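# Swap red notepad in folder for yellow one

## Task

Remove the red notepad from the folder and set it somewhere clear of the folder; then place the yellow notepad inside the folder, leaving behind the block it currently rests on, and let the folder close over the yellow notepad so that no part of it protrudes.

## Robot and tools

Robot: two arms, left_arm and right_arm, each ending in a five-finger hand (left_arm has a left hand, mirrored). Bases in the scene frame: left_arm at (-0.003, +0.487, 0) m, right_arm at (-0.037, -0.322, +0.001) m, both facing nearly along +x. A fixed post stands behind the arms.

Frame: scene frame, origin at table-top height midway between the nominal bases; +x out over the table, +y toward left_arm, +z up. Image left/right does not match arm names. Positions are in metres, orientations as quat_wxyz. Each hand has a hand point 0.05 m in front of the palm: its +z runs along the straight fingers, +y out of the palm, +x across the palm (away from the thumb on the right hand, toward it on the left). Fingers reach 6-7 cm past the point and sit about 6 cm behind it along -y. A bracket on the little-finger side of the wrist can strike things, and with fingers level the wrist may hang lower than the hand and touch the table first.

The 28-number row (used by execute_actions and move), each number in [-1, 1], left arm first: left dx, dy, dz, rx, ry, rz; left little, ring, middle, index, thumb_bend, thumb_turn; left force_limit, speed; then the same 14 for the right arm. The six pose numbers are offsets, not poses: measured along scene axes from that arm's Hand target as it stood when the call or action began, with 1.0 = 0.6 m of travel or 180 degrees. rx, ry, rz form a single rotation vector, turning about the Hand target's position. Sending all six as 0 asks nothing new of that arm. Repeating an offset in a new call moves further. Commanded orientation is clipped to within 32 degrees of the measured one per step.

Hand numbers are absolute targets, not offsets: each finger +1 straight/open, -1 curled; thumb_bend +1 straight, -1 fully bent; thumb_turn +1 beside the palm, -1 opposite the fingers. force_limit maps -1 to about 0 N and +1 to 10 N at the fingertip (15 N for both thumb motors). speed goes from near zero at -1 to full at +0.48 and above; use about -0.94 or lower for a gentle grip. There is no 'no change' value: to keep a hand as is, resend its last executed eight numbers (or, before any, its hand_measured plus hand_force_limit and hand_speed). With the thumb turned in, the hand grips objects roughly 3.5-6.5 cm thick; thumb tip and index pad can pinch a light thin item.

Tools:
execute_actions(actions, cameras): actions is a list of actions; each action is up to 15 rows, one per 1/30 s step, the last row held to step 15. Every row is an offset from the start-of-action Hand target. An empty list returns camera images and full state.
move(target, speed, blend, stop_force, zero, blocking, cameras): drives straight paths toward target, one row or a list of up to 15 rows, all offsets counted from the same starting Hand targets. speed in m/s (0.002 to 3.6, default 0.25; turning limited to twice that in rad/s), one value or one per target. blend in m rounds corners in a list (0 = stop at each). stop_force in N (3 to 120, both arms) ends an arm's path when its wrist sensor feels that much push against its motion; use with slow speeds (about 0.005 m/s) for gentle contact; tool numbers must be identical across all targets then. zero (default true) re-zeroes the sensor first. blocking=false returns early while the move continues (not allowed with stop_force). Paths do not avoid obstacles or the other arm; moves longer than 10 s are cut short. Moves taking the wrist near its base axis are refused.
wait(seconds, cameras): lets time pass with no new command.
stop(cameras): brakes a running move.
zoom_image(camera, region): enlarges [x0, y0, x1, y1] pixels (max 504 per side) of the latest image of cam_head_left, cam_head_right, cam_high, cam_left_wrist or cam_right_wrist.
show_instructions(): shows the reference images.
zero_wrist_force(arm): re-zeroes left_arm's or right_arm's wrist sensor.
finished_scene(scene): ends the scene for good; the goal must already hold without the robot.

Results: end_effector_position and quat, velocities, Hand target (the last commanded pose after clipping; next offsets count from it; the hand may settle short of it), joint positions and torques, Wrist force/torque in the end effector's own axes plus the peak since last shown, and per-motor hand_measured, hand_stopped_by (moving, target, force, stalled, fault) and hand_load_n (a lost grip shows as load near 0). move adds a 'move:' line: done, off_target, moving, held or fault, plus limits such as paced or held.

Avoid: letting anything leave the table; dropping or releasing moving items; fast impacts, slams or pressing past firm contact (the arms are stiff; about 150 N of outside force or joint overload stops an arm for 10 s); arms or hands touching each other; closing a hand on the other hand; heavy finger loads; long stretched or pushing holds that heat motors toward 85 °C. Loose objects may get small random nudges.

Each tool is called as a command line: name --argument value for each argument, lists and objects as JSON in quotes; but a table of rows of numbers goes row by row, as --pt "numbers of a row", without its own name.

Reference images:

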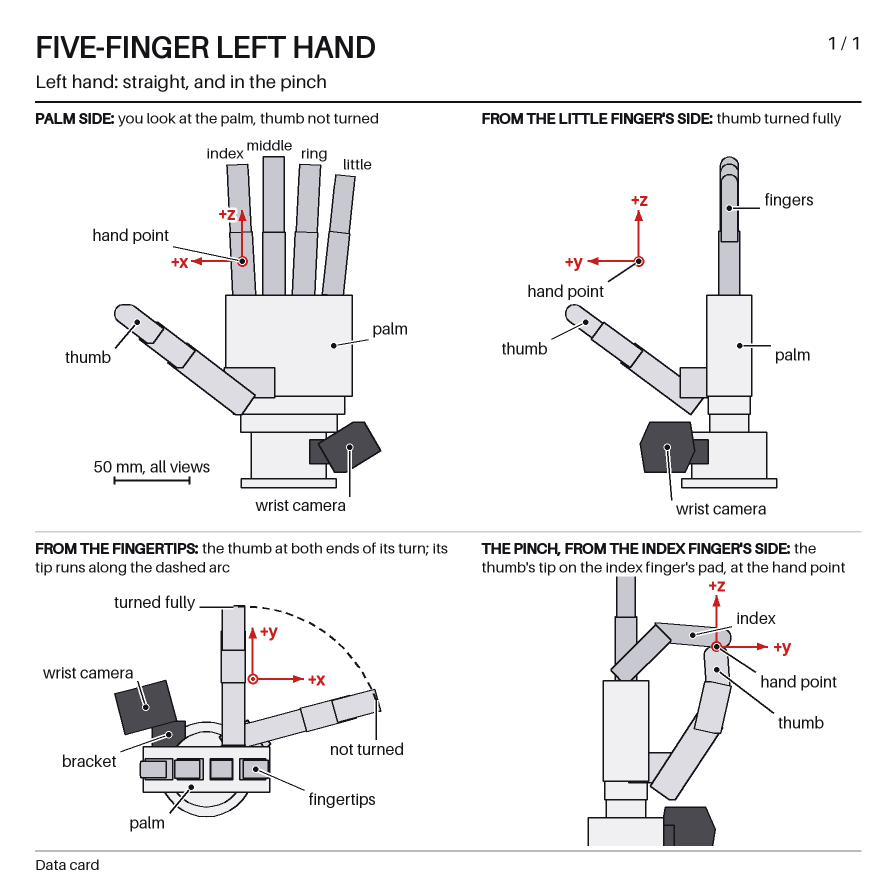

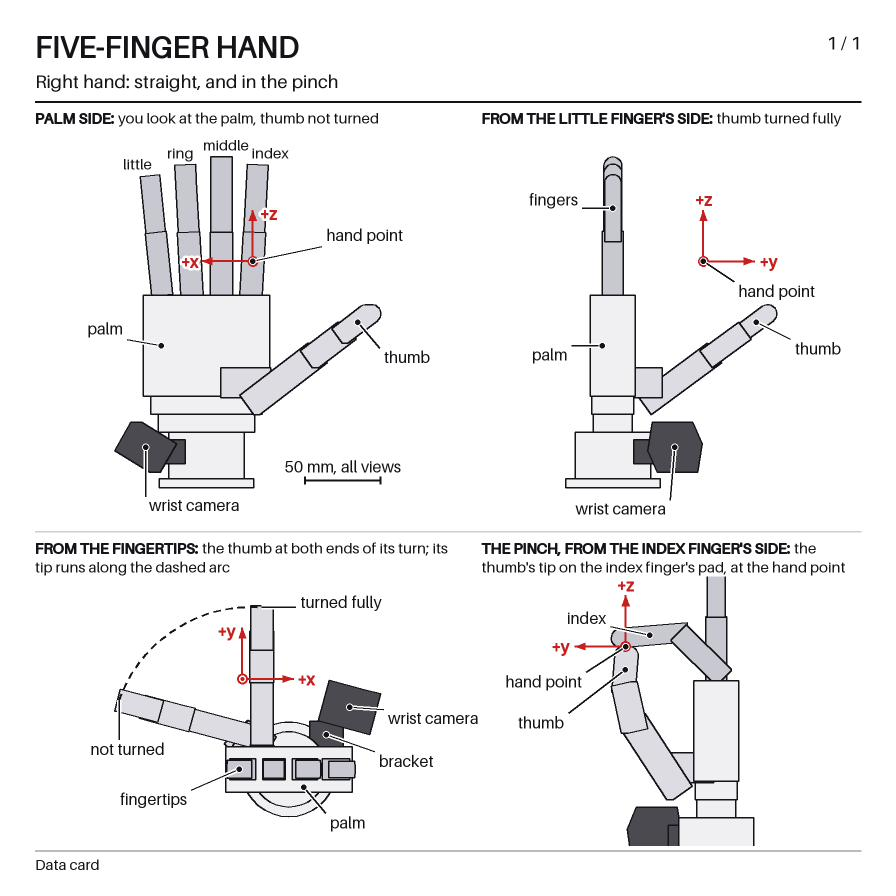

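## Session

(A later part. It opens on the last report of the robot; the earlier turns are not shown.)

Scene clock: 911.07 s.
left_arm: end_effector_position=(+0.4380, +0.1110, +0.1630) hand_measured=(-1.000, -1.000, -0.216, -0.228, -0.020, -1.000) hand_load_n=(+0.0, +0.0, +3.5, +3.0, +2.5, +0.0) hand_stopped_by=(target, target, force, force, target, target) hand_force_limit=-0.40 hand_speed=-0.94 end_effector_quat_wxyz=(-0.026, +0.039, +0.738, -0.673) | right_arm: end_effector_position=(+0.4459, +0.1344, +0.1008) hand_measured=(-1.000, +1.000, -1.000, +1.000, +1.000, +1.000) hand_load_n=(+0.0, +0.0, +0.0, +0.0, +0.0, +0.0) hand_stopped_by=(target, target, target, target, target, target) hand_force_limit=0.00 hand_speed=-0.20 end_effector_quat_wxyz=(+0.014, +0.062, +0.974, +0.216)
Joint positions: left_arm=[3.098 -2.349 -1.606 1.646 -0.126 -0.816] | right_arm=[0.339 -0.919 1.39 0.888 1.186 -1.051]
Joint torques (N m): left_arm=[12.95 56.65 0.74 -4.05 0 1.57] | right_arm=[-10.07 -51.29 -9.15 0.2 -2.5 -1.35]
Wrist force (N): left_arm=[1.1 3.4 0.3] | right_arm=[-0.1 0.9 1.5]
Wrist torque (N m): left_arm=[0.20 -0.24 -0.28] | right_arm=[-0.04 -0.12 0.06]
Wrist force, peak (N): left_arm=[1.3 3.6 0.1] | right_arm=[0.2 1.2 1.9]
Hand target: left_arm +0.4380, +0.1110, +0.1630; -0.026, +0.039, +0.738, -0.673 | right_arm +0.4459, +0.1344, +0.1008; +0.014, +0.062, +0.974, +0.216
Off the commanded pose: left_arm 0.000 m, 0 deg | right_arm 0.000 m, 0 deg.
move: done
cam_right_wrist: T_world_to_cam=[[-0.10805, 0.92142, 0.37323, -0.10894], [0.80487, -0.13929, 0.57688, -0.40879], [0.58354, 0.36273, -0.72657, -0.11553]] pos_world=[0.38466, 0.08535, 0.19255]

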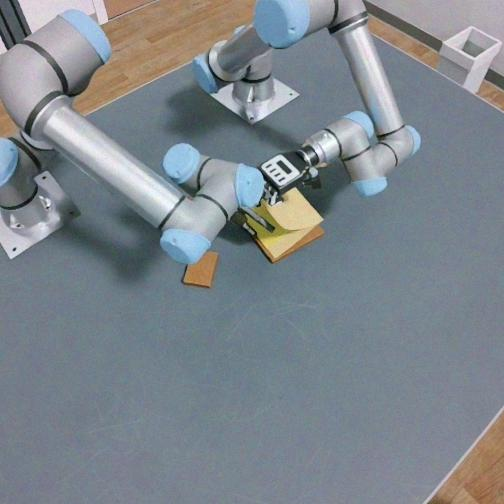

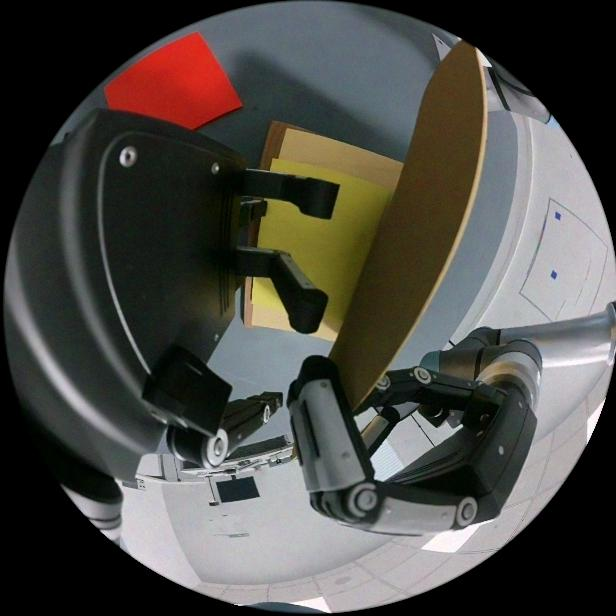

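move --pt "0 0.065 0.003 0 0 0 -1 -1 -0.38 -0.35 -0.02 -1 -0.4 -0.94 0 0 0 0 0 0 -1 1 -1 1 1 1 0 -0.2" --pt "0 0.115 0.025 -0.028 0 0 -1 -1 -0.38 -0.35 -0.02 -1 -0.4 -0.94 0 0 0 0 0 0 -1 1 -1 1 1 1 0 -0.2" --pt "0 0.17 0.045 -0.056 0 0 -1 -1 -0.38 -0.35 -0.02 -1 -0.4 -0.94 0 0 0 0 0 0 -1 1 -1 1 1 1 0 -0.2" --speed 0.03 --blend 0.01 --cameras '["all"]'

zoom_image --camera "cam_right_wrist" --region '[200, 90, 450, 360]'

zoom_image --camera "cam_high" --region '[220, 170, 340, 280]'

Scene clock: 927.83 s.
left_arm: end_effector_position=(+0.4379, +0.2131, +0.1900) hand_measured=(-1.000, -1.000, -0.216, -0.228, -0.020, -1.000) hand_load_n=(+0.0, +0.0, +3.5, +3.5, +2.0, +0.0) hand_stopped_by=(target, target, force, force, target, target) hand_force_limit=-0.40 hand_speed=-0.94 end_effector_quat_wxyz=(-0.023, +0.041, +0.676, -0.735) | right_arm: end_effector_position=(+0.4459, +0.1344, +0.1008) hand_measured=(-1.000, +1.000, -1.000, +1.000, +1.000, +1.000) hand_load_n=(+0.0, +0.0, +0.0, +0.0, -0.5, +0.0) hand_stopped_by=(target, target, target, target, target, target) hand_force_limit=0.00 hand_speed=-0.20 end_effector_quat_wxyz=(+0.014, +0.062, +0.974, +0.216)
Joint positions: left_arm=[3.331 -2.277 -1.975 0.854 -0.327 0.273] | right_arm=[0.339 -0.919 1.39 0.888 1.186 -1.051]
Joint torques (N m): left_arm=[-11.79 42.24 18.83 2.2 1 -1.78] | right_arm=[-7.62 -50.98 -9.06 0.47 -2.41 -1.43]
Wrist force (N): left_arm=[1.0 3.2 0.5] | right_arm=[0.5 1.6 2.0]
Wrist torque (N m): left_arm=[0.14 -0.26 -0.28] | right_arm=[0.00 -0.20 0.12]
Wrist force, peak (N): left_arm=[0.9 3.8 0.2] | right_arm=[0.3 1.6 2.2]
Hand target: left_arm +0.4380, +0.2130, +0.1900; -0.023, +0.041, +0.676, -0.735 | right_arm +0.4459, +0.1344, +0.1008; +0.014, +0.062, +0.974, +0.216
Off the commanded pose: left_arm 0.000 m, 0 deg | right_arm 0.000 m, 0 deg.
move: done
cam_left_wrist: T_world_to_cam=[[-0.29592, 0.15587, 0.94241, -0.08998], [-0.75779, 0.56234, -0.33095, 0.27205], [-0.58153, -0.81209, -0.04829, 0.55384]] pos_world=[0.50161, 0.31081, 0.20158]
cam_right_wrist: T_world_to_cam=[[-0.10805, 0.92142, 0.37323, -0.10894], [0.80487, -0.13929, 0.57688, -0.40879], [0.58354, 0.36273, -0.72657, -0.11553]] pos_world=[0.38466, 0.08535, 0.19255]

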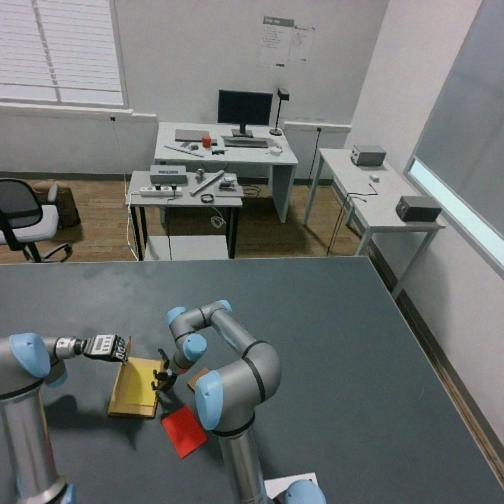

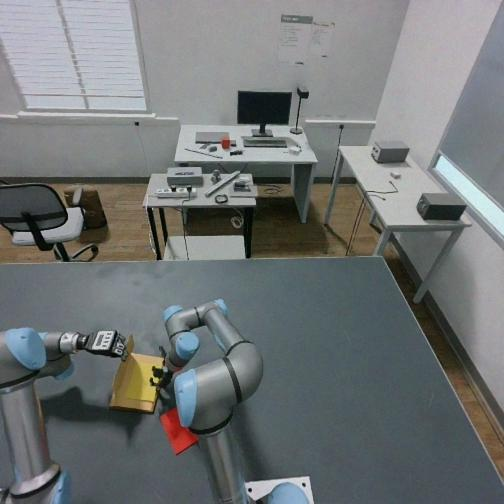

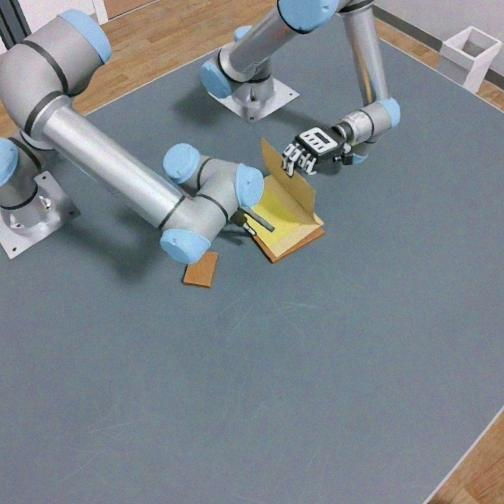

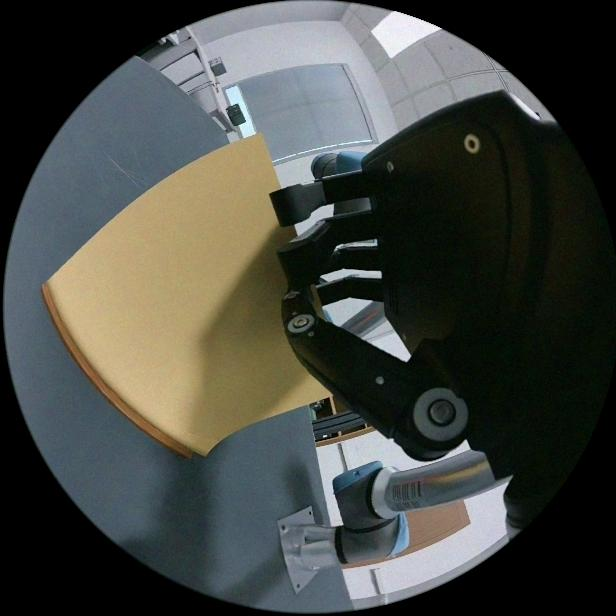

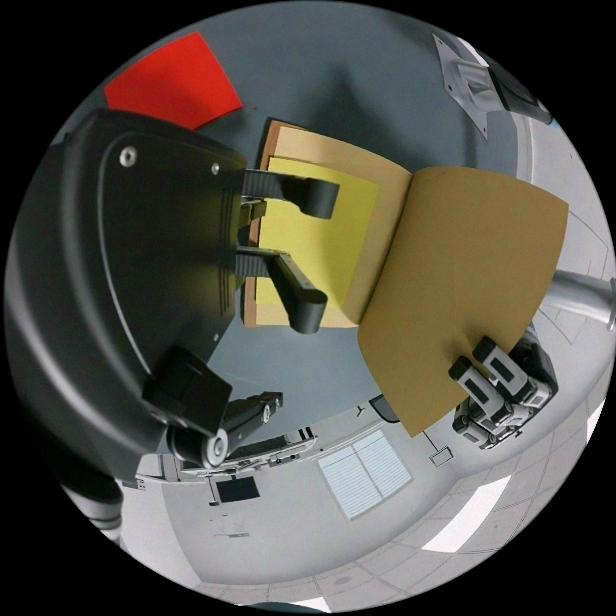

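Scaled by 1.867 from the camera's image (finer frame: 880x880).

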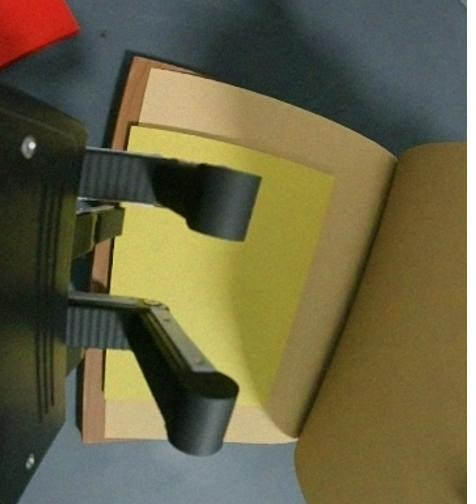

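Scaled by 4.200 from the camera's image (finer frame: 720x720).

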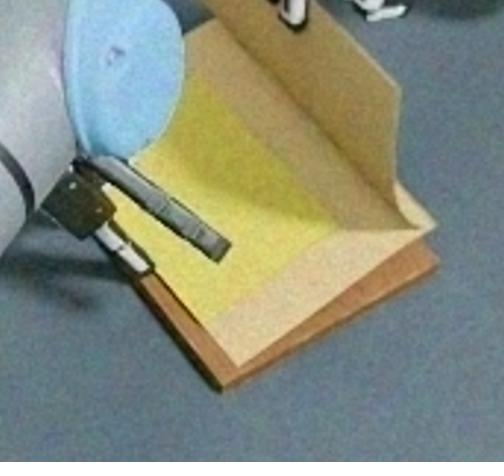

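move --target '[0,0.008,-0.02,0,0,0,-1,-1,-0.38,-0.35,-0.02,-1,-0.4,-0.94,0,0,0,0,0,0,-1,1,-1,1,1,1,0,-0.2]' --speed 0.02 --cameras '["cam_high","cam_right_wrist","cam_left_wrist"]'

zoom_image --camera "cam_right_wrist" --region '[200, 90, 450, 360]'

zoom_image --camera "cam_high" --region '[220, 170, 340, 280]'

Scene clock: 930.63 s.
left_arm: end_effector_position=(+0.4380, +0.2179, +0.1778) hand_measured=(-1.000, -1.000, -0.216, -0.228, -0.020, -1.000) hand_load_n=(+0.0, +0.0, +3.0, +3.5, +2.0, +0.5) hand_stopped_by=(target, target, force, force, target, target) hand_force_limit=-0.40 hand_speed=-0.94 end_effector_quat_wxyz=(-0.023, +0.041, +0.676, -0.735) | right_arm: end_effector_position=(+0.4459, +0.1344, +0.1008) hand_measured=(-1.000, +1.000, -1.000, +1.000, +1.000, +1.000) hand_load_n=(+0.0, +0.0, +0.0, +0.0, +0.0, +0.0) hand_stopped_by=(target, target, target, target, target, target) hand_force_limit=0.00 hand_speed=-0.20 end_effector_quat_wxyz=(+0.014, +0.062, +0.974, +0.216)
Joint positions: left_arm=[3.341 -2.306 -1.971 0.886 -0.337 0.265] | right_arm=[0.339 -0.919 1.39 0.888 1.186 -1.051]
Joint torques (N m): left_arm=[0.17 54.21 13.38 -1.74 0.1 -1.06] | right_arm=[-6.84 -51.44 -9 0.56 -2.38 -1.31]
Wrist force (N): left_arm=[1.0 3.1 0.6] | right_arm=[0.1 1.6 2.0]
Wrist torque (N m): left_arm=[0.12 -0.25 -0.25] | right_arm=[0.00 -0.14 0.09]
Wrist force, peak (N): left_arm=[1.4 3.4 0.3] | right_arm=[0.2 1.7 2.2]
Hand target: left_arm +0.4380, +0.2178, +0.1780; -0.023, +0.041, +0.676, -0.735 | right_arm +0.4459, +0.1344, +0.1008; +0.014, +0.062, +0.974, +0.216
Off the commanded pose: left_arm 0.000 m, 0 deg | right_arm 0.000 m, 0 deg.
move: done
cam_left_wrist: T_world_to_cam=[[-0.29597, 0.15584, 0.9424, -0.07929], [-0.75769, 0.56246, -0.33097, 0.26526], [-0.58164, -0.812, -0.04839, 0.5572]] pos_world=[0.50161, 0.31561, 0.18948]
cam_right_wrist: T_world_to_cam=[[-0.10805, 0.92142, 0.37323, -0.10894], [0.80487, -0.13929, 0.57688, -0.40879], [0.58354, 0.36273, -0.72657, -0.11553]] pos_world=[0.38466, 0.08535, 0.19255]
Images, in order (width x height): cam_high 504x504, cam_left_wrist 616x616, cam_right_wrist 616x616.

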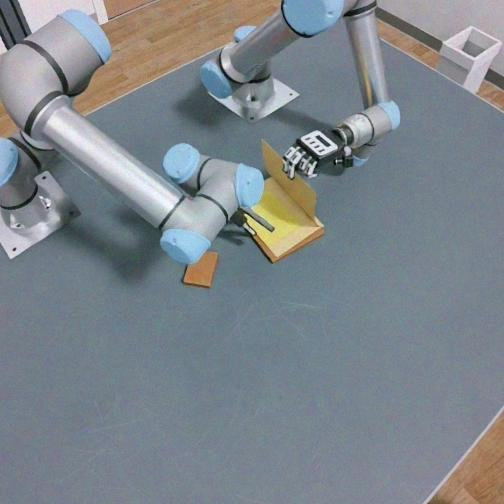

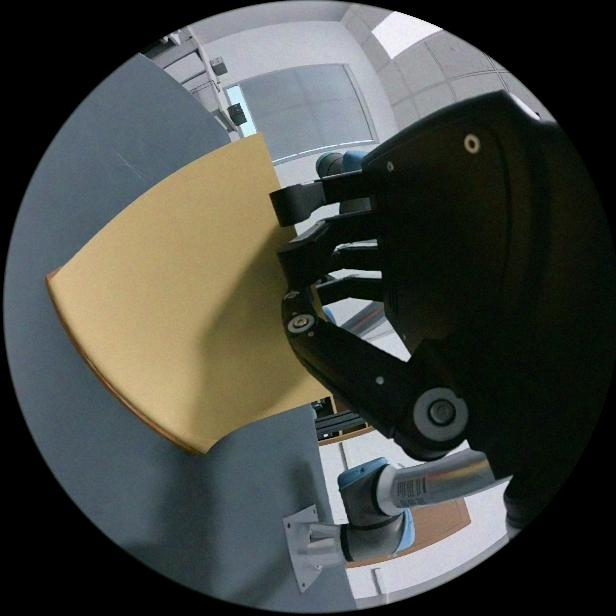

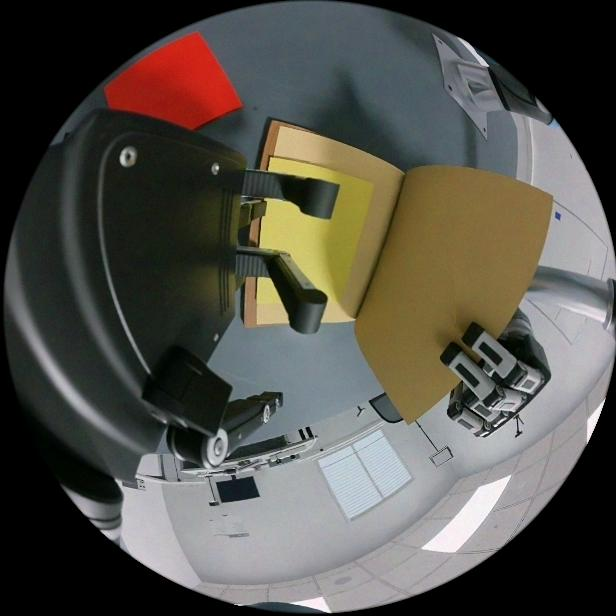

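Scaled by 1.867 from the camera's image (finer frame: 880x880).

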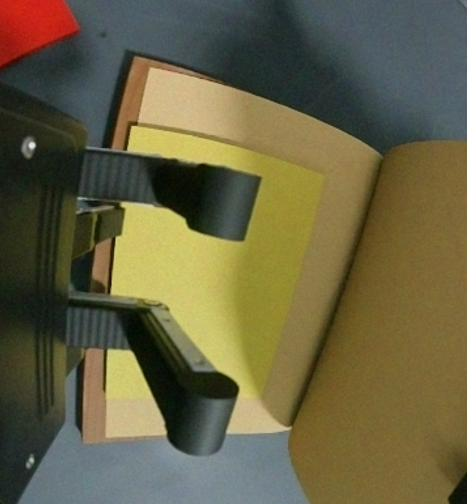

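Scaled by 4.200 from the camera's image (finer frame: 720x720).

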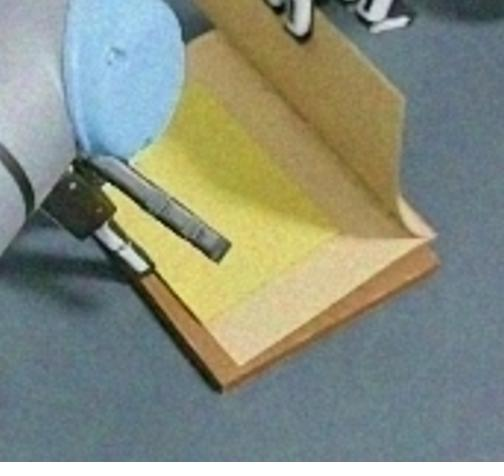

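move --target '[0,0.006,-0.018,0,0,0,-1,-1,-0.38,-0.35,-0.02,-1,-0.4,-0.94,0,0,0,0,0,0,-1,1,-1,1,1,1,0,-0.2]' --speed 0.02 --cameras '["cam_high","cam_right_wrist","cam_left_wrist"]'

zoom_image --camera "cam_right_wrist" --region '[200, 90, 450, 360]'

zoom_image --camera "cam_high" --region '[220, 170, 340, 280]'

Scene clock: 932.33 s.
left_arm: end_effector_position=(+0.4380, +0.2214, +0.1670) hand_measured=(-1.000, -1.000, -0.216, -0.228, -0.020, -1.000) hand_load_n=(+0.0, +0.0, +3.5, +3.5, +2.0, +0.0) hand_stopped_by=(target, target, force, force, target, target) hand_force_limit=-0.40 hand_speed=-0.94 end_effector_quat_wxyz=(-0.023, +0.041, +0.676, -0.735) | right_arm: end_effector_position=(+0.4459, +0.1344, +0.1008) hand_measured=(-1.000, +1.000, -1.000, +1.000, +1.000, +1.000) hand_load_n=(+0.0, +0.0, +0.0, +0.0, +0.0, +0.0) hand_stopped_by=(target, target, target, target, target, target) hand_force_limit=0.00 hand_speed=-0.20 end_effector_quat_wxyz=(+0.014, +0.062, +0.974, +0.216)
Joint positions: left_arm=[3.348 -2.332 -1.967 0.912 -0.344 0.26] | right_arm=[0.339 -0.919 1.39 0.888 1.186 -1.051]
Joint torques (N m): left_arm=[2.02 52.42 13.44 -1.8 -0.35 -1.27] | right_arm=[-6.35 -51.03 -9.63 0.45 -2.41 -1.39]
Wrist force (N): left_arm=[1.1 3.1 0.3] | right_arm=[0.1 1.5 2.1]
Wrist torque (N m): left_arm=[0.14 -0.28 -0.22] | right_arm=[-0.01 -0.15 0.09]
Wrist force, peak (N): left_arm=[1.4 3.3 0.4] | right_arm=[0.2 1.7 2.1]
Hand target: left_arm +0.4380, +0.2214, +0.1672; -0.023, +0.041, +0.676, -0.735 | right_arm +0.4459, +0.1344, +0.1008; +0.014, +0.062, +0.974, +0.216
Off the commanded pose: left_arm 0.000 m, 0 deg | right_arm 0.000 m, 0 deg.
move: done
cam_left_wrist: T_world_to_cam=[[-0.29604, 0.15589, 0.94237, -0.06964], [-0.75766, 0.56245, -0.33106, 0.25966], [-0.58164, -0.812, -0.04839, 0.55961]] pos_world=[0.50161, 0.31921, 0.17868]
cam_right_wrist: T_world_to_cam=[[-0.10805, 0.92142, 0.37323, -0.10894], [0.80487, -0.13929, 0.57688, -0.40879], [0.58354, 0.36273, -0.72657, -0.11553]] pos_world=[0.38466, 0.08535, 0.19255]
Images, in order (width x height): cam_high 504x504, cam_left_wrist 616x616, cam_right_wrist 616x616.

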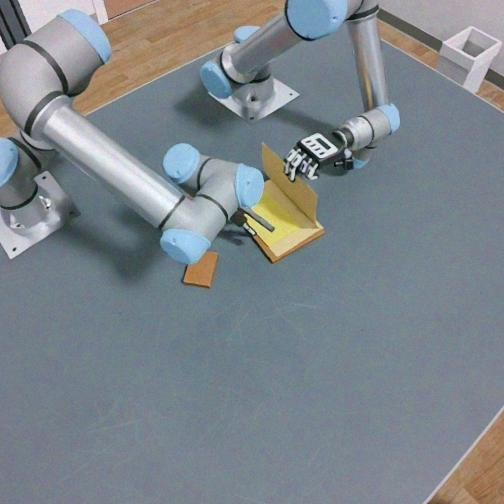

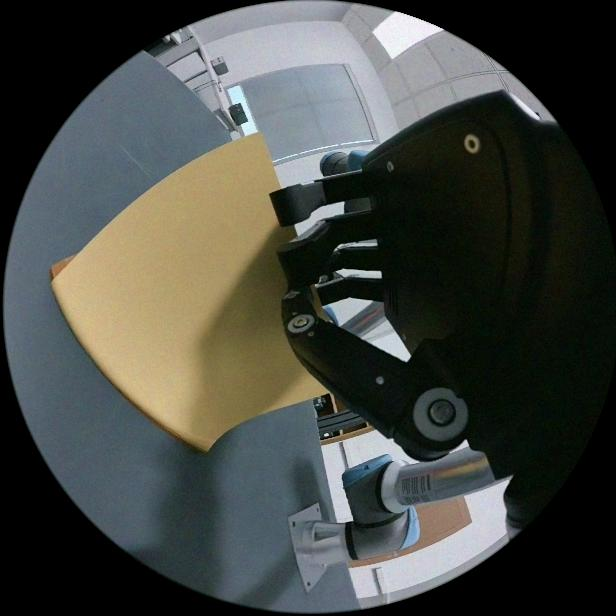

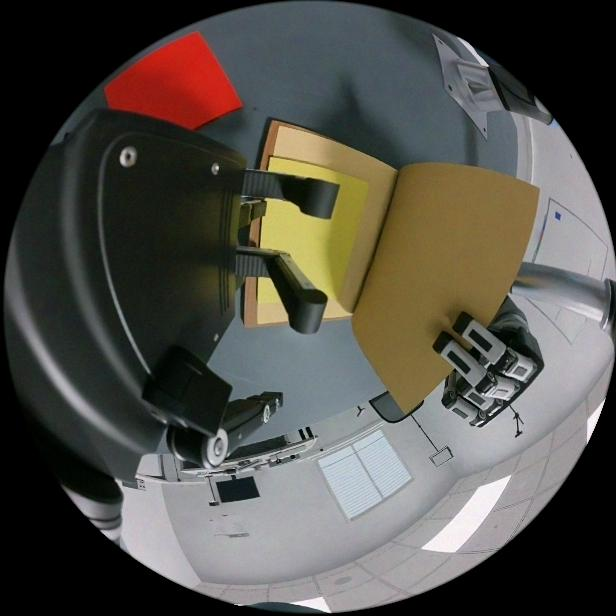

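Scaled by 1.867 from the camera's image (finer frame: 880x880).

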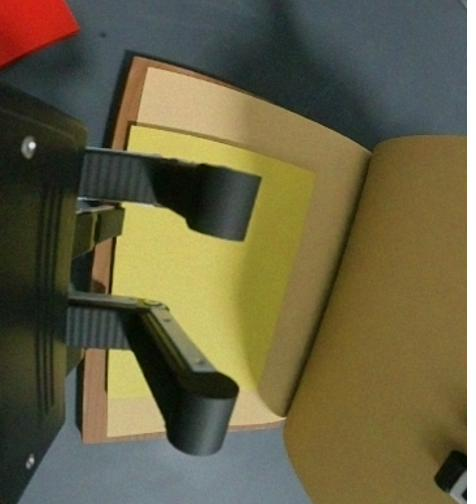

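Scaled by 4.200 from the camera's image (finer frame: 720x720).

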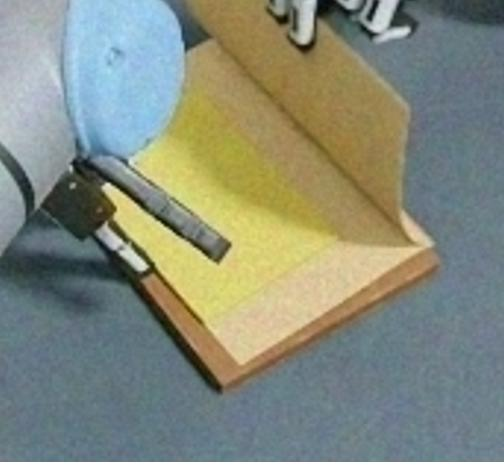

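move --pt "0 0 0 0 0 0 -1 -1 -0.38 -0.35 -0.02 -1 -0.4 -0.94 0 -0.03 0.05 0 0 0 -1 1 -1 1 1 1 0 -0.2" --pt "0 0 0 0 0 0 -1 -1 -0.38 -0.35 -0.02 -1 -0.4 -0.94 0 -0.28 0.28 -0.1653 0.0212 0 -1 1 -1 1 1 1 0 -0.2" --speed '[0.03,0.2]' --cameras '["all"]'

zoom_image --camera "cam_head_left" --region '[90, 340, 230, 480]'

zoom_image --camera "cam_high" --region '[220, 170, 340, 280]'

Scene clock: 936.43 s.
left_arm: end_effector_position=(+0.4380, +0.2214, +0.1672) hand_measured=(-1.000, -1.000, -0.216, -0.228, -0.020, -1.000) hand_load_n=(+0.0, +0.0, +3.5, +3.5, +2.0, +0.0) hand_stopped_by=(target, target, force, force, target, target) hand_force_limit=-0.40 hand_speed=-0.94 end_effector_quat_wxyz=(-0.023, +0.041, +0.676, -0.735) | right_arm: end_effector_position=(+0.4459, -0.0336, +0.2688) hand_measured=(-1.000, +1.000, -1.000, +1.000, +1.000, +1.000) hand_load_n=(+0.0, +0.0, +0.0, +0.0, +0.0, +0.0) hand_stopped_by=(target, target, target, target, target, target) hand_force_limit=0.00 hand_speed=-0.20 end_effector_quat_wxyz=(-0.003, +0.063, +0.997, -0.043)
Joint positions: left_arm=[3.348 -2.332 -1.967 0.912 -0.344 0.26] | right_arm=[0.24 -1.067 1.106 1.565 1.651 -1.189]
Joint torques (N m): left_arm=[-11.74 52.05 -4.05 -1.84 0.84 1.22] | right_arm=[11.39 -31.13 -21.22 3.97 2.3 2.44]
Wrist force (N): left_arm=[1.2 3.0 0.5] | right_arm=[0.2 1.4 1.9]
Wrist torque (N m): left_arm=[0.12 -0.28 -0.22] | right_arm=[0.02 -0.14 0.28]
Wrist force, peak (N): left_arm=[1.3 3.3 0.5] | right_arm=[0.1 1.6 3.5]
Hand target: left_arm +0.4380, +0.2214, +0.1672; -0.023, +0.041, +0.676, -0.735 | right_arm +0.4459, -0.0336, +0.2688; -0.003, +0.063, +0.997, -0.043
Off the commanded pose: left_arm 0.000 m, 0 deg | right_arm 0.000 m, 0 deg.
move: done
cam_left_wrist: T_world_to_cam=[[-0.29604, 0.15589, 0.94237, -0.06972], [-0.75766, 0.56245, -0.33106, 0.25975], [-0.58164, -0.812, -0.04839, 0.55953]] pos_world=[0.50161, 0.31911, 0.17877]
cam_right_wrist: T_world_to_cam=[[-0.09956, 0.98695, -0.12654, 0.1159], [0.84213, 0.15131, 0.51762, -0.52008], [0.53001, -0.05503, -0.8462, 0.10944]] pos_world=[0.39151, -0.02967, 0.37647]

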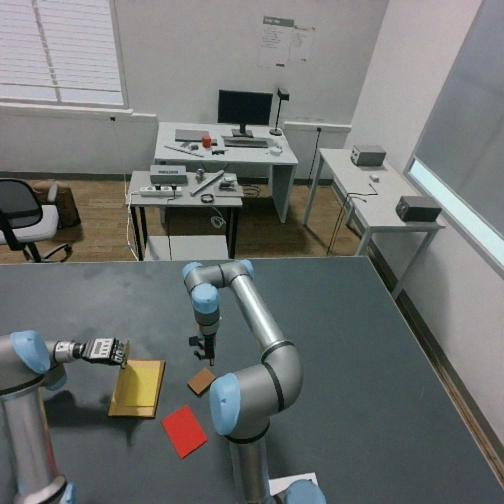

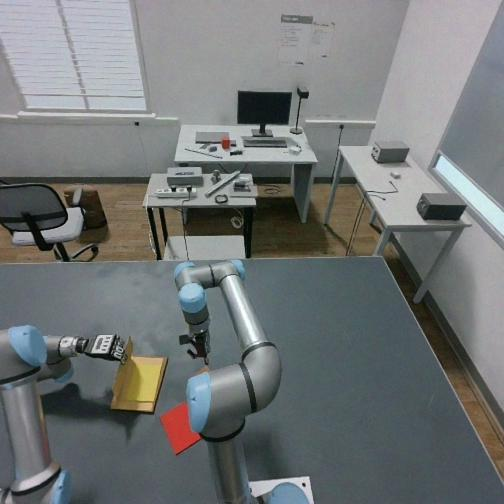

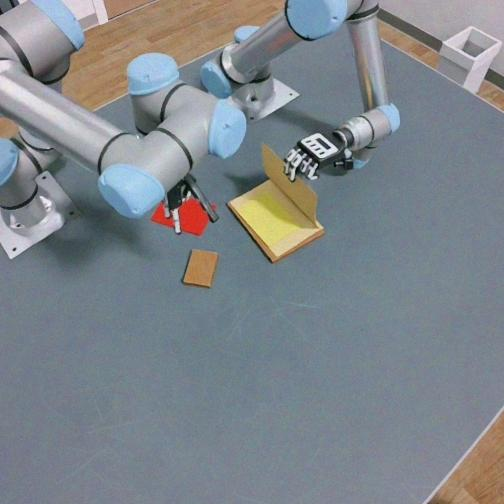

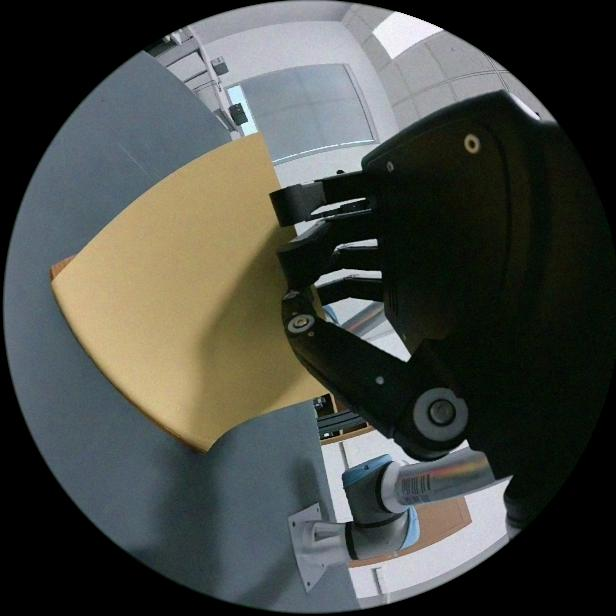

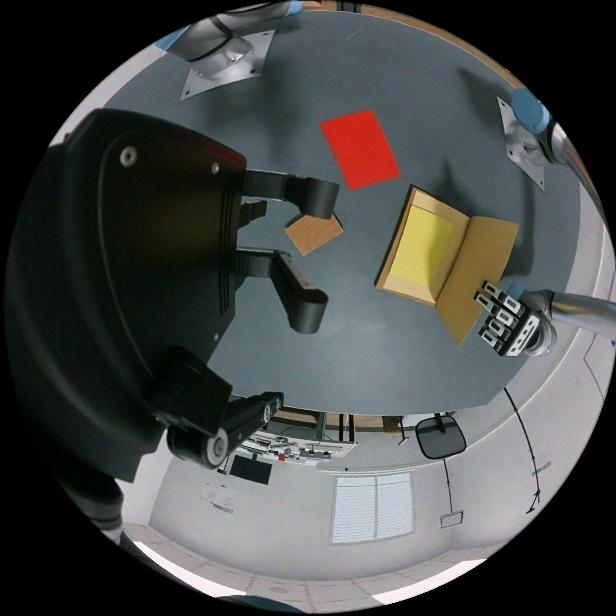

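Scaled by 3.600 from the camera's image (finer frame: 720x720).

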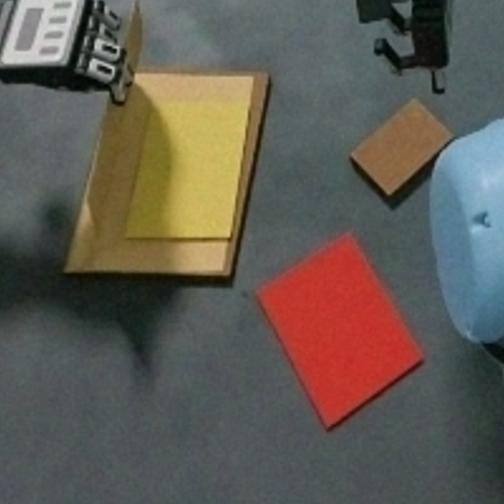

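Scaled by 4.200 from the camera's image (finer frame: 720x720).

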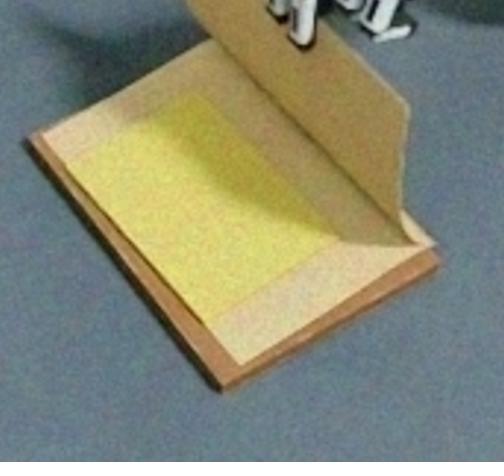

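move --pt "0 0 0 0 0 0 -1 -1 -0.38 -0.35 -0.02 -1 -0.4 -0.94 0 0 0 0.1673 0.0051 0.0982 -1 1 -1 1 1 1 0 -0.2" --pt "0 0 0 0 0 0 -1 -1 -0.38 -0.35 -0.02 -1 -0.4 -0.94 0.1062 0.1898 -0.24 0.1673 0.0051 0.0982 -1 1 -1 1 1 1 0 -0.2" --speed '[0.2,0.12]' --cameras '["cam_head_left","cam_right_wrist"]'

move --target '[0,0,0,0,0,0,-1,-1,-0.38,-0.35,-0.02,-1,-0.4,-0.94,0,0,-0.01,0.0016,-0.0082,0,-1,1,-1,1,1,1,0,-0.2]' --speed 0.02 --cameras '[]'

zoom_image --camera "cam_head_left" --region '[90, 340, 230, 480]'

Scene clock: 951.97 s.
left_arm: end_effector_position=(+0.4380, +0.2214, +0.1672) hand_measured=(-1.000, -1.000, -0.216, -0.228, -0.020, -1.000) hand_load_n=(+0.0, +0.0, +3.0, +3.5, +2.0, +0.0) hand_stopped_by=(target, target, force, force, target, target) hand_force_limit=-0.40 hand_speed=-0.94 end_effector_quat_wxyz=(-0.023, +0.041, +0.676, -0.735) | right_arm: end_effector_position=(+0.5095, +0.0804, +0.1249) hand_measured=(-1.000, +1.000, -1.000, +1.000, +1.000, +1.000) hand_load_n=(+0.0, +0.0, +0.0, +0.0, +0.0, +0.0) hand_stopped_by=(target, target, target, target, target, target) hand_force_limit=0.00 hand_speed=-0.20 end_effector_quat_wxyz=(-0.021, -0.092, +0.972, +0.216)
Joint positions: left_arm=[3.348 -2.332 -1.967 0.912 -0.344 0.26] | right_arm=[0.173 -0.752 1.083 1.242 1.134 -1.574]
Joint torques (N m): left_arm=[-11.66 51.68 -3.17 -1.93 0.77 1.27] | right_arm=[-12.08 -44.29 -13.65 3.7 -0.03 -1.89]
Wrist force (N): left_arm=[1.2 3.0 0.6] | right_arm=[-0.2 1.0 2.4]
Wrist torque (N m): left_arm=[0.12 -0.28 -0.22] | right_arm=[-0.17 -0.08 0.17]
Wrist force, peak (N): left_arm=[1.3 3.4 0.6] | right_arm=[-0.6 1.2 3.5]
Hand target: left_arm +0.4380, +0.2214, +0.1672; -0.023, +0.041, +0.676, -0.735 | right_arm +0.5096, +0.0803, +0.1248; -0.021, -0.092, +0.972, +0.216
Off the commanded pose: left_arm 0.000 m, 0 deg | right_arm 0.000 m, 0 deg.
move: done
cam_right_wrist: T_world_to_cam=[[-0.38897, 0.84218, 0.3734, 0.08828], [0.80832, 0.11756, 0.57688, -0.50393], [0.44194, 0.52622, -0.72648, -0.05657]] pos_world=[0.46668, 0.01466, 0.21665]

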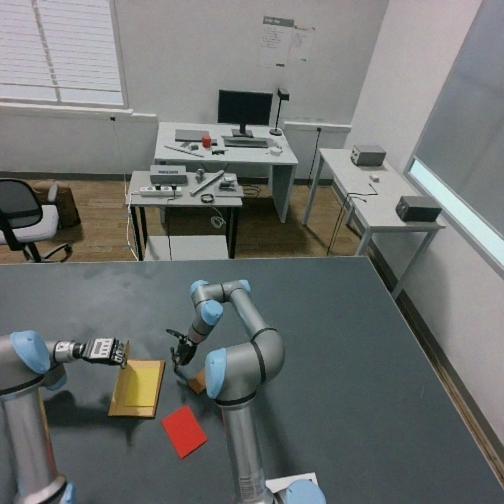

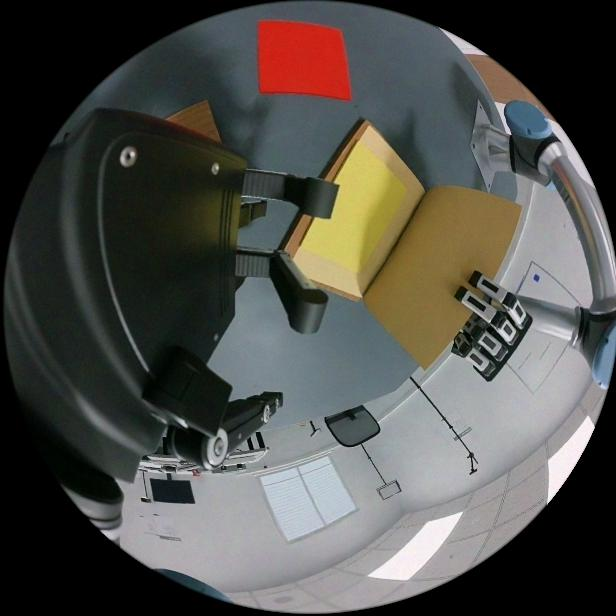

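Scene clock: 952.90 s.
left_arm: end_effector_position=(+0.4380, +0.2214, +0.1672) hand_measured=(-1.000, -1.000, -0.216, -0.228, -0.020, -1.000) hand_load_n=(+0.0, +0.0, +3.0, +3.5, +2.0, +0.0) hand_stopped_by=(target, target, force, force, target, target) hand_force_limit=-0.40 hand_speed=-0.94 end_effector_quat_wxyz=(-0.023, +0.041, +0.676, -0.735) | right_arm: end_effector_position=(+0.5095, +0.0803, +0.1188) hand_measured=(-1.000, +1.000, -1.000, +1.000, +1.000, +1.000) hand_load_n=(+0.0, +0.0, +0.0, +0.0, +0.0, +0.0) hand_stopped_by=(target, target, target, target, target, target) hand_force_limit=0.00 hand_speed=-0.20 end_effector_quat_wxyz=(-0.008, -0.095, +0.972, +0.217)
Joint positions: left_arm=[3.348 -2.332 -1.967 0.912 -0.344 0.26] | right_arm=[0.173 -0.761 1.112 1.196 1.134 -1.575]
Joint torques (N m): left_arm=[-11.62 51.93 -2.67 -1.83 0.78 1.29] | right_arm=[-12.71 -46.19 -26.52 4.48 -1.29 -1.49]
Wrist force (N): left_arm=[1.1 3.3 0.5] | right_arm=[-0.3 1.3 2.4]
Wrist torque (N m): left_arm=[0.17 -0.27 -0.23] | right_arm=[-0.12 -0.08 0.18]
Wrist force, peak (N): left_arm=[1.1 3.3 0.5] | right_arm=[-0.1 1.1 2.6]
Hand target: left_arm +0.4380, +0.2214, +0.1672; -0.023, +0.041, +0.676, -0.735 | right_arm +0.5096, +0.0803, +0.1188; -0.008, -0.095, +0.971, +0.217
Off the commanded pose: left_arm 0.000 m, 0 deg | right_arm 0.000 m, 0 deg.
move: done

Scaled by 3.600 from the camera's image (finer frame: 720x720).
This view is cut from an older image: the scene may have changed since it was taken.

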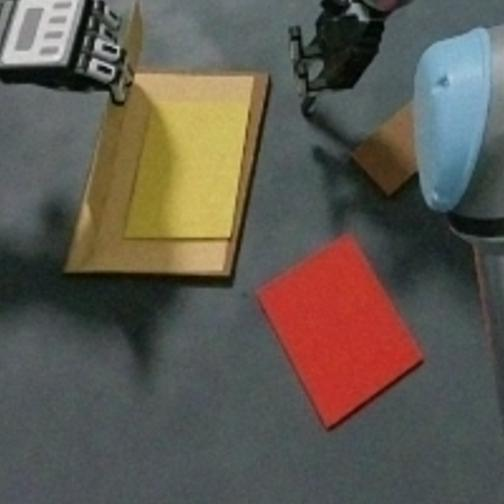

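move --target '[0,0,0,0,0,0,-1,-1,-0.38,-0.35,-0.02,-1,-0.4,-0.94,0,0,-0.045,0,0,0,-1,1,-1,1,1,1,0,-0.2]' --speed 0.02 --cameras '[]'

move --target '[0,0,0,0,0,0,-1,-1,-0.38,-0.35,-0.02,-1,-0.4,-0.94,0,0,-0.03,0,0,0,-1,1,-1,1,1,1,0,-0.2]' --speed 0.005 --stop_force 3 --cameras '["cam_head_left"]'

Scene clock: 955.50 s.
left_arm: end_effector_position=(+0.4380, +0.2214, +0.1672) hand_measured=(-1.000, -1.000, -0.216, -0.228, -0.020, -1.000) hand_load_n=(+0.0, +0.0, +3.0, +3.5, +2.0, +0.0) hand_stopped_by=(target, target, force, force, target, target) hand_force_limit=-0.40 hand_speed=-0.94 end_effector_quat_wxyz=(-0.023, +0.041, +0.676, -0.735) | right_arm: end_effector_position=(+0.5096, +0.0803, +0.0916) hand_measured=(-1.000, +1.000, -1.000, +1.000, +1.000, +1.000) hand_load_n=(+0.0, +0.0, +0.0, +0.0, +0.0, +0.0) hand_stopped_by=(target, target, target, target, target, target) hand_force_limit=0.00 hand_speed=-0.20 end_effector_quat_wxyz=(-0.008, -0.095, +0.971, +0.217)
Joint positions: left_arm=[3.348 -2.332 -1.967 0.912 -0.344 0.26] | right_arm=[0.173 -0.735 1.138 1.144 1.134 -1.575]
Joint torques (N m): left_arm=[-11.58 52.31 -3.21 -1.84 0.65 1.38] | right_arm=[-12.12 -56.99 -21.76 4.03 -2.19 1.44]
Wrist force (N): left_arm=[1.2 3.1 0.5] | right_arm=[-0.1 1.4 2.2]
Wrist torque (N m): left_arm=[0.14 -0.29 -0.22] | right_arm=[-0.10 -0.11 0.20]
Wrist force, peak (N): left_arm=[1.3 3.2 0.7] | right_arm=[-0.3 1.3 2.7]
Hand target: left_arm +0.4380, +0.2214, +0.1672; -0.023, +0.041, +0.676, -0.735 | right_arm +0.5096, +0.0803, +0.0918; -0.008, -0.095, +0.971, +0.217
Off the commanded pose: left_arm 0.000 m, 0 deg | right_arm 0.000 m, 0 deg.
move: done

Scene clock: 957.83 s.
left_arm: end_effector_position=(+0.4380, +0.2214, +0.1672) hand_measured=(-1.000, -1.000, -0.216, -0.228, -0.020, -1.000) hand_load_n=(+0.0, +0.0, +3.0, +3.5, +2.0, +0.0) hand_stopped_by=(target, target, force, force, target, target) hand_force_limit=-0.40 hand_speed=-0.94 end_effector_quat_wxyz=(-0.023, +0.041, +0.676, -0.735) | right_arm: end_effector_position=(+0.5096, +0.0803, +0.0857) hand_measured=(-1.000, +1.000, -1.000, +1.000, +1.000, +1.000) hand_load_n=(+0.0, -1.0, +0.0, +0.0, +0.0, +0.0) hand_stopped_by=(target, target, target, target, target, target) hand_force_limit=0.00 hand_speed=-0.20 end_effector_quat_wxyz=(-0.008, -0.095, +0.971, +0.217)
Joint positions: left_arm=[3.348 -2.332 -1.967 0.912 -0.344 0.26] | right_arm=[0.173 -0.729 1.143 1.133 1.134 -1.575]
Joint torques (N m): left_arm=[-11.54 51.85 -3.02 -1.99 0.66 1.29] | right_arm=[-11.56 -55.71 -25.29 4.13 -1.71 1.27]
Wrist force (N): left_arm=[1.1 3.0 0.4] | right_arm=[-0.3 2.4 -0.6]
Wrist torque (N m): left_arm=[0.14 -0.27 -0.22] | right_arm=[0.10 0.00 0.23]
Wrist force, peak (N): left_arm=[1.4 3.2 0.6] | right_arm=[-0.3 2.9 -3.3]
Hand target: left_arm +0.4380, +0.2214, +0.1672; -0.023, +0.041, +0.676, -0.735 | right_arm +0.5096, +0.0803, +0.0857; -0.008, -0.095, +0.971, +0.217 (not the last commanded pose)
Off the commanded pose: left_arm 0.000 m, 0 deg | right_arm 0.012 m, 0 deg.
move: contact (right_arm)

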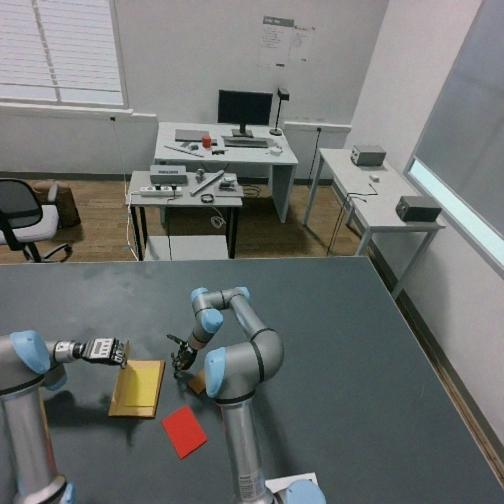

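move --target '[0,0,0,0,0,0,-1,-1,-0.38,-0.35,-0.02,-1,-0.4,-0.94,0,0,0.008,-0.0032,0.0164,0,-1,1,-1,1,1,1,0,-0.2]' --speed 0.02 --cameras '[]'

move --target '[0,0,0,0,0,0,-1,-1,-0.38,-0.35,-0.02,-1,-0.4,-0.94,0,0,-0.03,0,0,0,-1,1,-1,1,1,1,0,-0.2]' --speed 0.005 --stop_force 3 --cameras '["cam_head_left","cam_right_wrist"]'

zoom_image --camera "cam_head_left" --region '[120, 320, 220, 420]'

Scene clock: 960.53 s.
left_arm: end_effector_position=(+0.4380, +0.2214, +0.1672) hand_measured=(-1.000, -1.000, -0.216, -0.228, -0.020, -1.000) hand_load_n=(+0.0, +0.0, +3.5, +3.5, +2.5, +0.0) hand_stopped_by=(target, target, force, force, target, target) hand_force_limit=-0.40 hand_speed=-0.94 end_effector_quat_wxyz=(-0.023, +0.041, +0.676, -0.735) | right_arm: end_effector_position=(+0.5096, +0.0803, +0.0905) hand_measured=(-1.000, +1.000, -1.000, +1.000, +1.000, +1.000) hand_load_n=(+0.0, +0.0, +0.0, +0.0, +0.0, +0.0) hand_stopped_by=(target, target, target, target, target, target) hand_force_limit=0.00 hand_speed=-0.20 end_effector_quat_wxyz=(-0.034, -0.090, +0.972, +0.214) end_effector_velocity=(+0.000, +0.000, -0.001) end_effector_angular_velocity=(+0.001, -0.004, +0.000)
Joint positions: left_arm=[3.348 -2.332 -1.967 0.912 -0.344 0.26] | right_arm=[0.173 -0.704 1.093 1.21 1.134 -1.574]
Joint velocities: left_arm=[within noise] | right_arm=[0 -0.001 0.002 -0.006 0 0]
Joint torques (N m): left_arm=[-11.96 52.01 -3.12 -1.94 0.67 1.28] | right_arm=[11.34 -56.4 -7.78 0.35 1.84 1.34]
Wrist force (N): left_arm=[1.3 3.2 0.6] | right_arm=[0.1 1.1 2.2]
Wrist torque (N m): left_arm=[0.14 -0.29 -0.22] | right_arm=[-0.13 -0.13 0.20]
Wrist force, peak (N): left_arm=[1.4 3.2 0.7] | right_arm=[-0.3 1.3 2.4]
Hand target: left_arm +0.4380, +0.2214, +0.1672; -0.023, +0.041, +0.676, -0.735 | right_arm +0.5096, +0.0803, +0.0905; -0.033, -0.090, +0.972, +0.214
Off the commanded pose: left_arm 0.000 m, 0 deg | right_arm 0.000 m, 0 deg.
move: done

Scene clock: 962.87 s.
left_arm: end_effector_position=(+0.4380, +0.2214, +0.1672) hand_measured=(-1.000, -1.000, -0.216, -0.228, -0.020, -1.000) hand_load_n=(+0.0, +0.0, +3.0, +3.0, +2.0, +0.0) hand_stopped_by=(target, target, force, force, target, target) hand_force_limit=-0.40 hand_speed=-0.94 end_effector_quat_wxyz=(-0.023, +0.041, +0.676, -0.735) | right_arm: end_effector_position=(+0.5096, +0.0803, +0.0845) hand_measured=(-1.000, +1.000, -1.000, +1.000, +1.000, +1.000) hand_load_n=(+0.0, +0.0, +0.0, -0.5, +0.0, +0.0) hand_stopped_by=(target, target, target, target, target, target) hand_force_limit=0.00 hand_speed=-0.20 end_effector_quat_wxyz=(-0.033, -0.090, +0.972, +0.214)
Joint positions: left_arm=[3.348 -2.332 -1.967 0.912 -0.344 0.26] | right_arm=[0.173 -0.699 1.099 1.199 1.134 -1.574]
Joint torques (N m): left_arm=[-11.43 52.07 -2.98 -1.92 0.41 1.32] | right_arm=[11.33 -57.04 -25.89 4.1 1.76 -1.02]
Wrist force (N): left_arm=[1.1 3.2 0.4] | right_arm=[-0.3 2.3 -0.9]
Wrist torque (N m): left_arm=[0.17 -0.28 -0.23] | right_arm=[0.12 -0.07 0.19]
Wrist force, peak (N): left_arm=[1.1 3.4 0.5] | right_arm=[-0.4 2.8 -3.8]
Hand target: left_arm +0.4380, +0.2214, +0.1672; -0.023, +0.041, +0.676, -0.735 | right_arm +0.5096, +0.0803, +0.0845; -0.033, -0.090, +0.972, +0.214 (not the last commanded pose)
Off the commanded pose: left_arm 0.000 m, 0 deg | right_arm 0.012 m, 0 deg.
move: contact (right_arm)
cam_right_wrist: T_world_to_cam=[[-0.37913, 0.84415, 0.37903, 0.09781], [0.82297, 0.12032, 0.5552, -0.48652], [0.42307, 0.52243, -0.74033, -0.07489]] pos_world=[0.46916, 0.0151, 0.1776]

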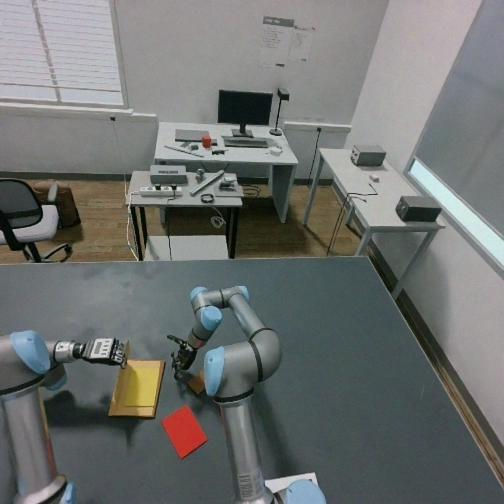

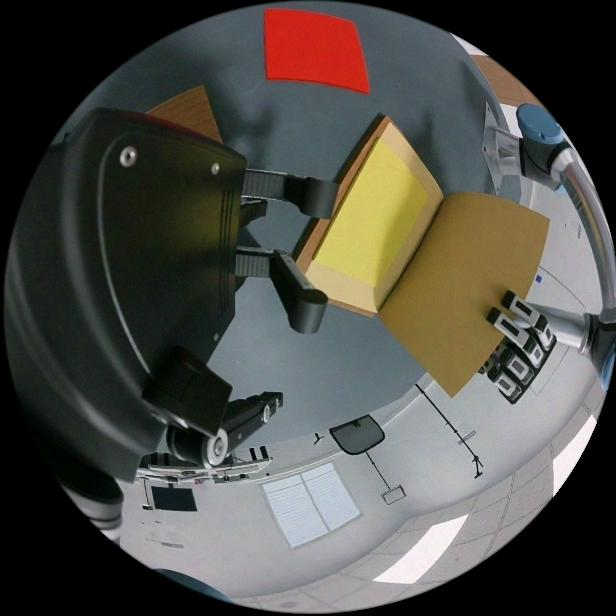

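Scaled by 5.040 from the camera's image (finer frame: 720x720).

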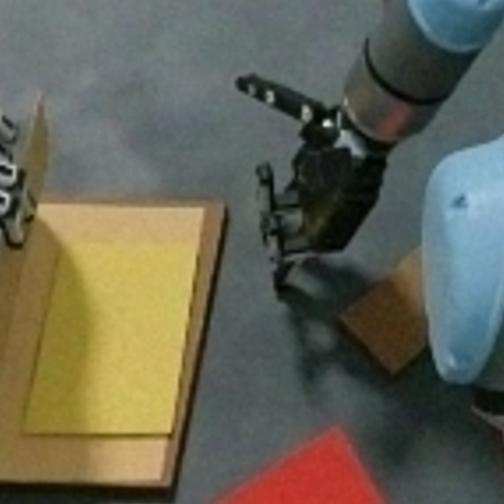

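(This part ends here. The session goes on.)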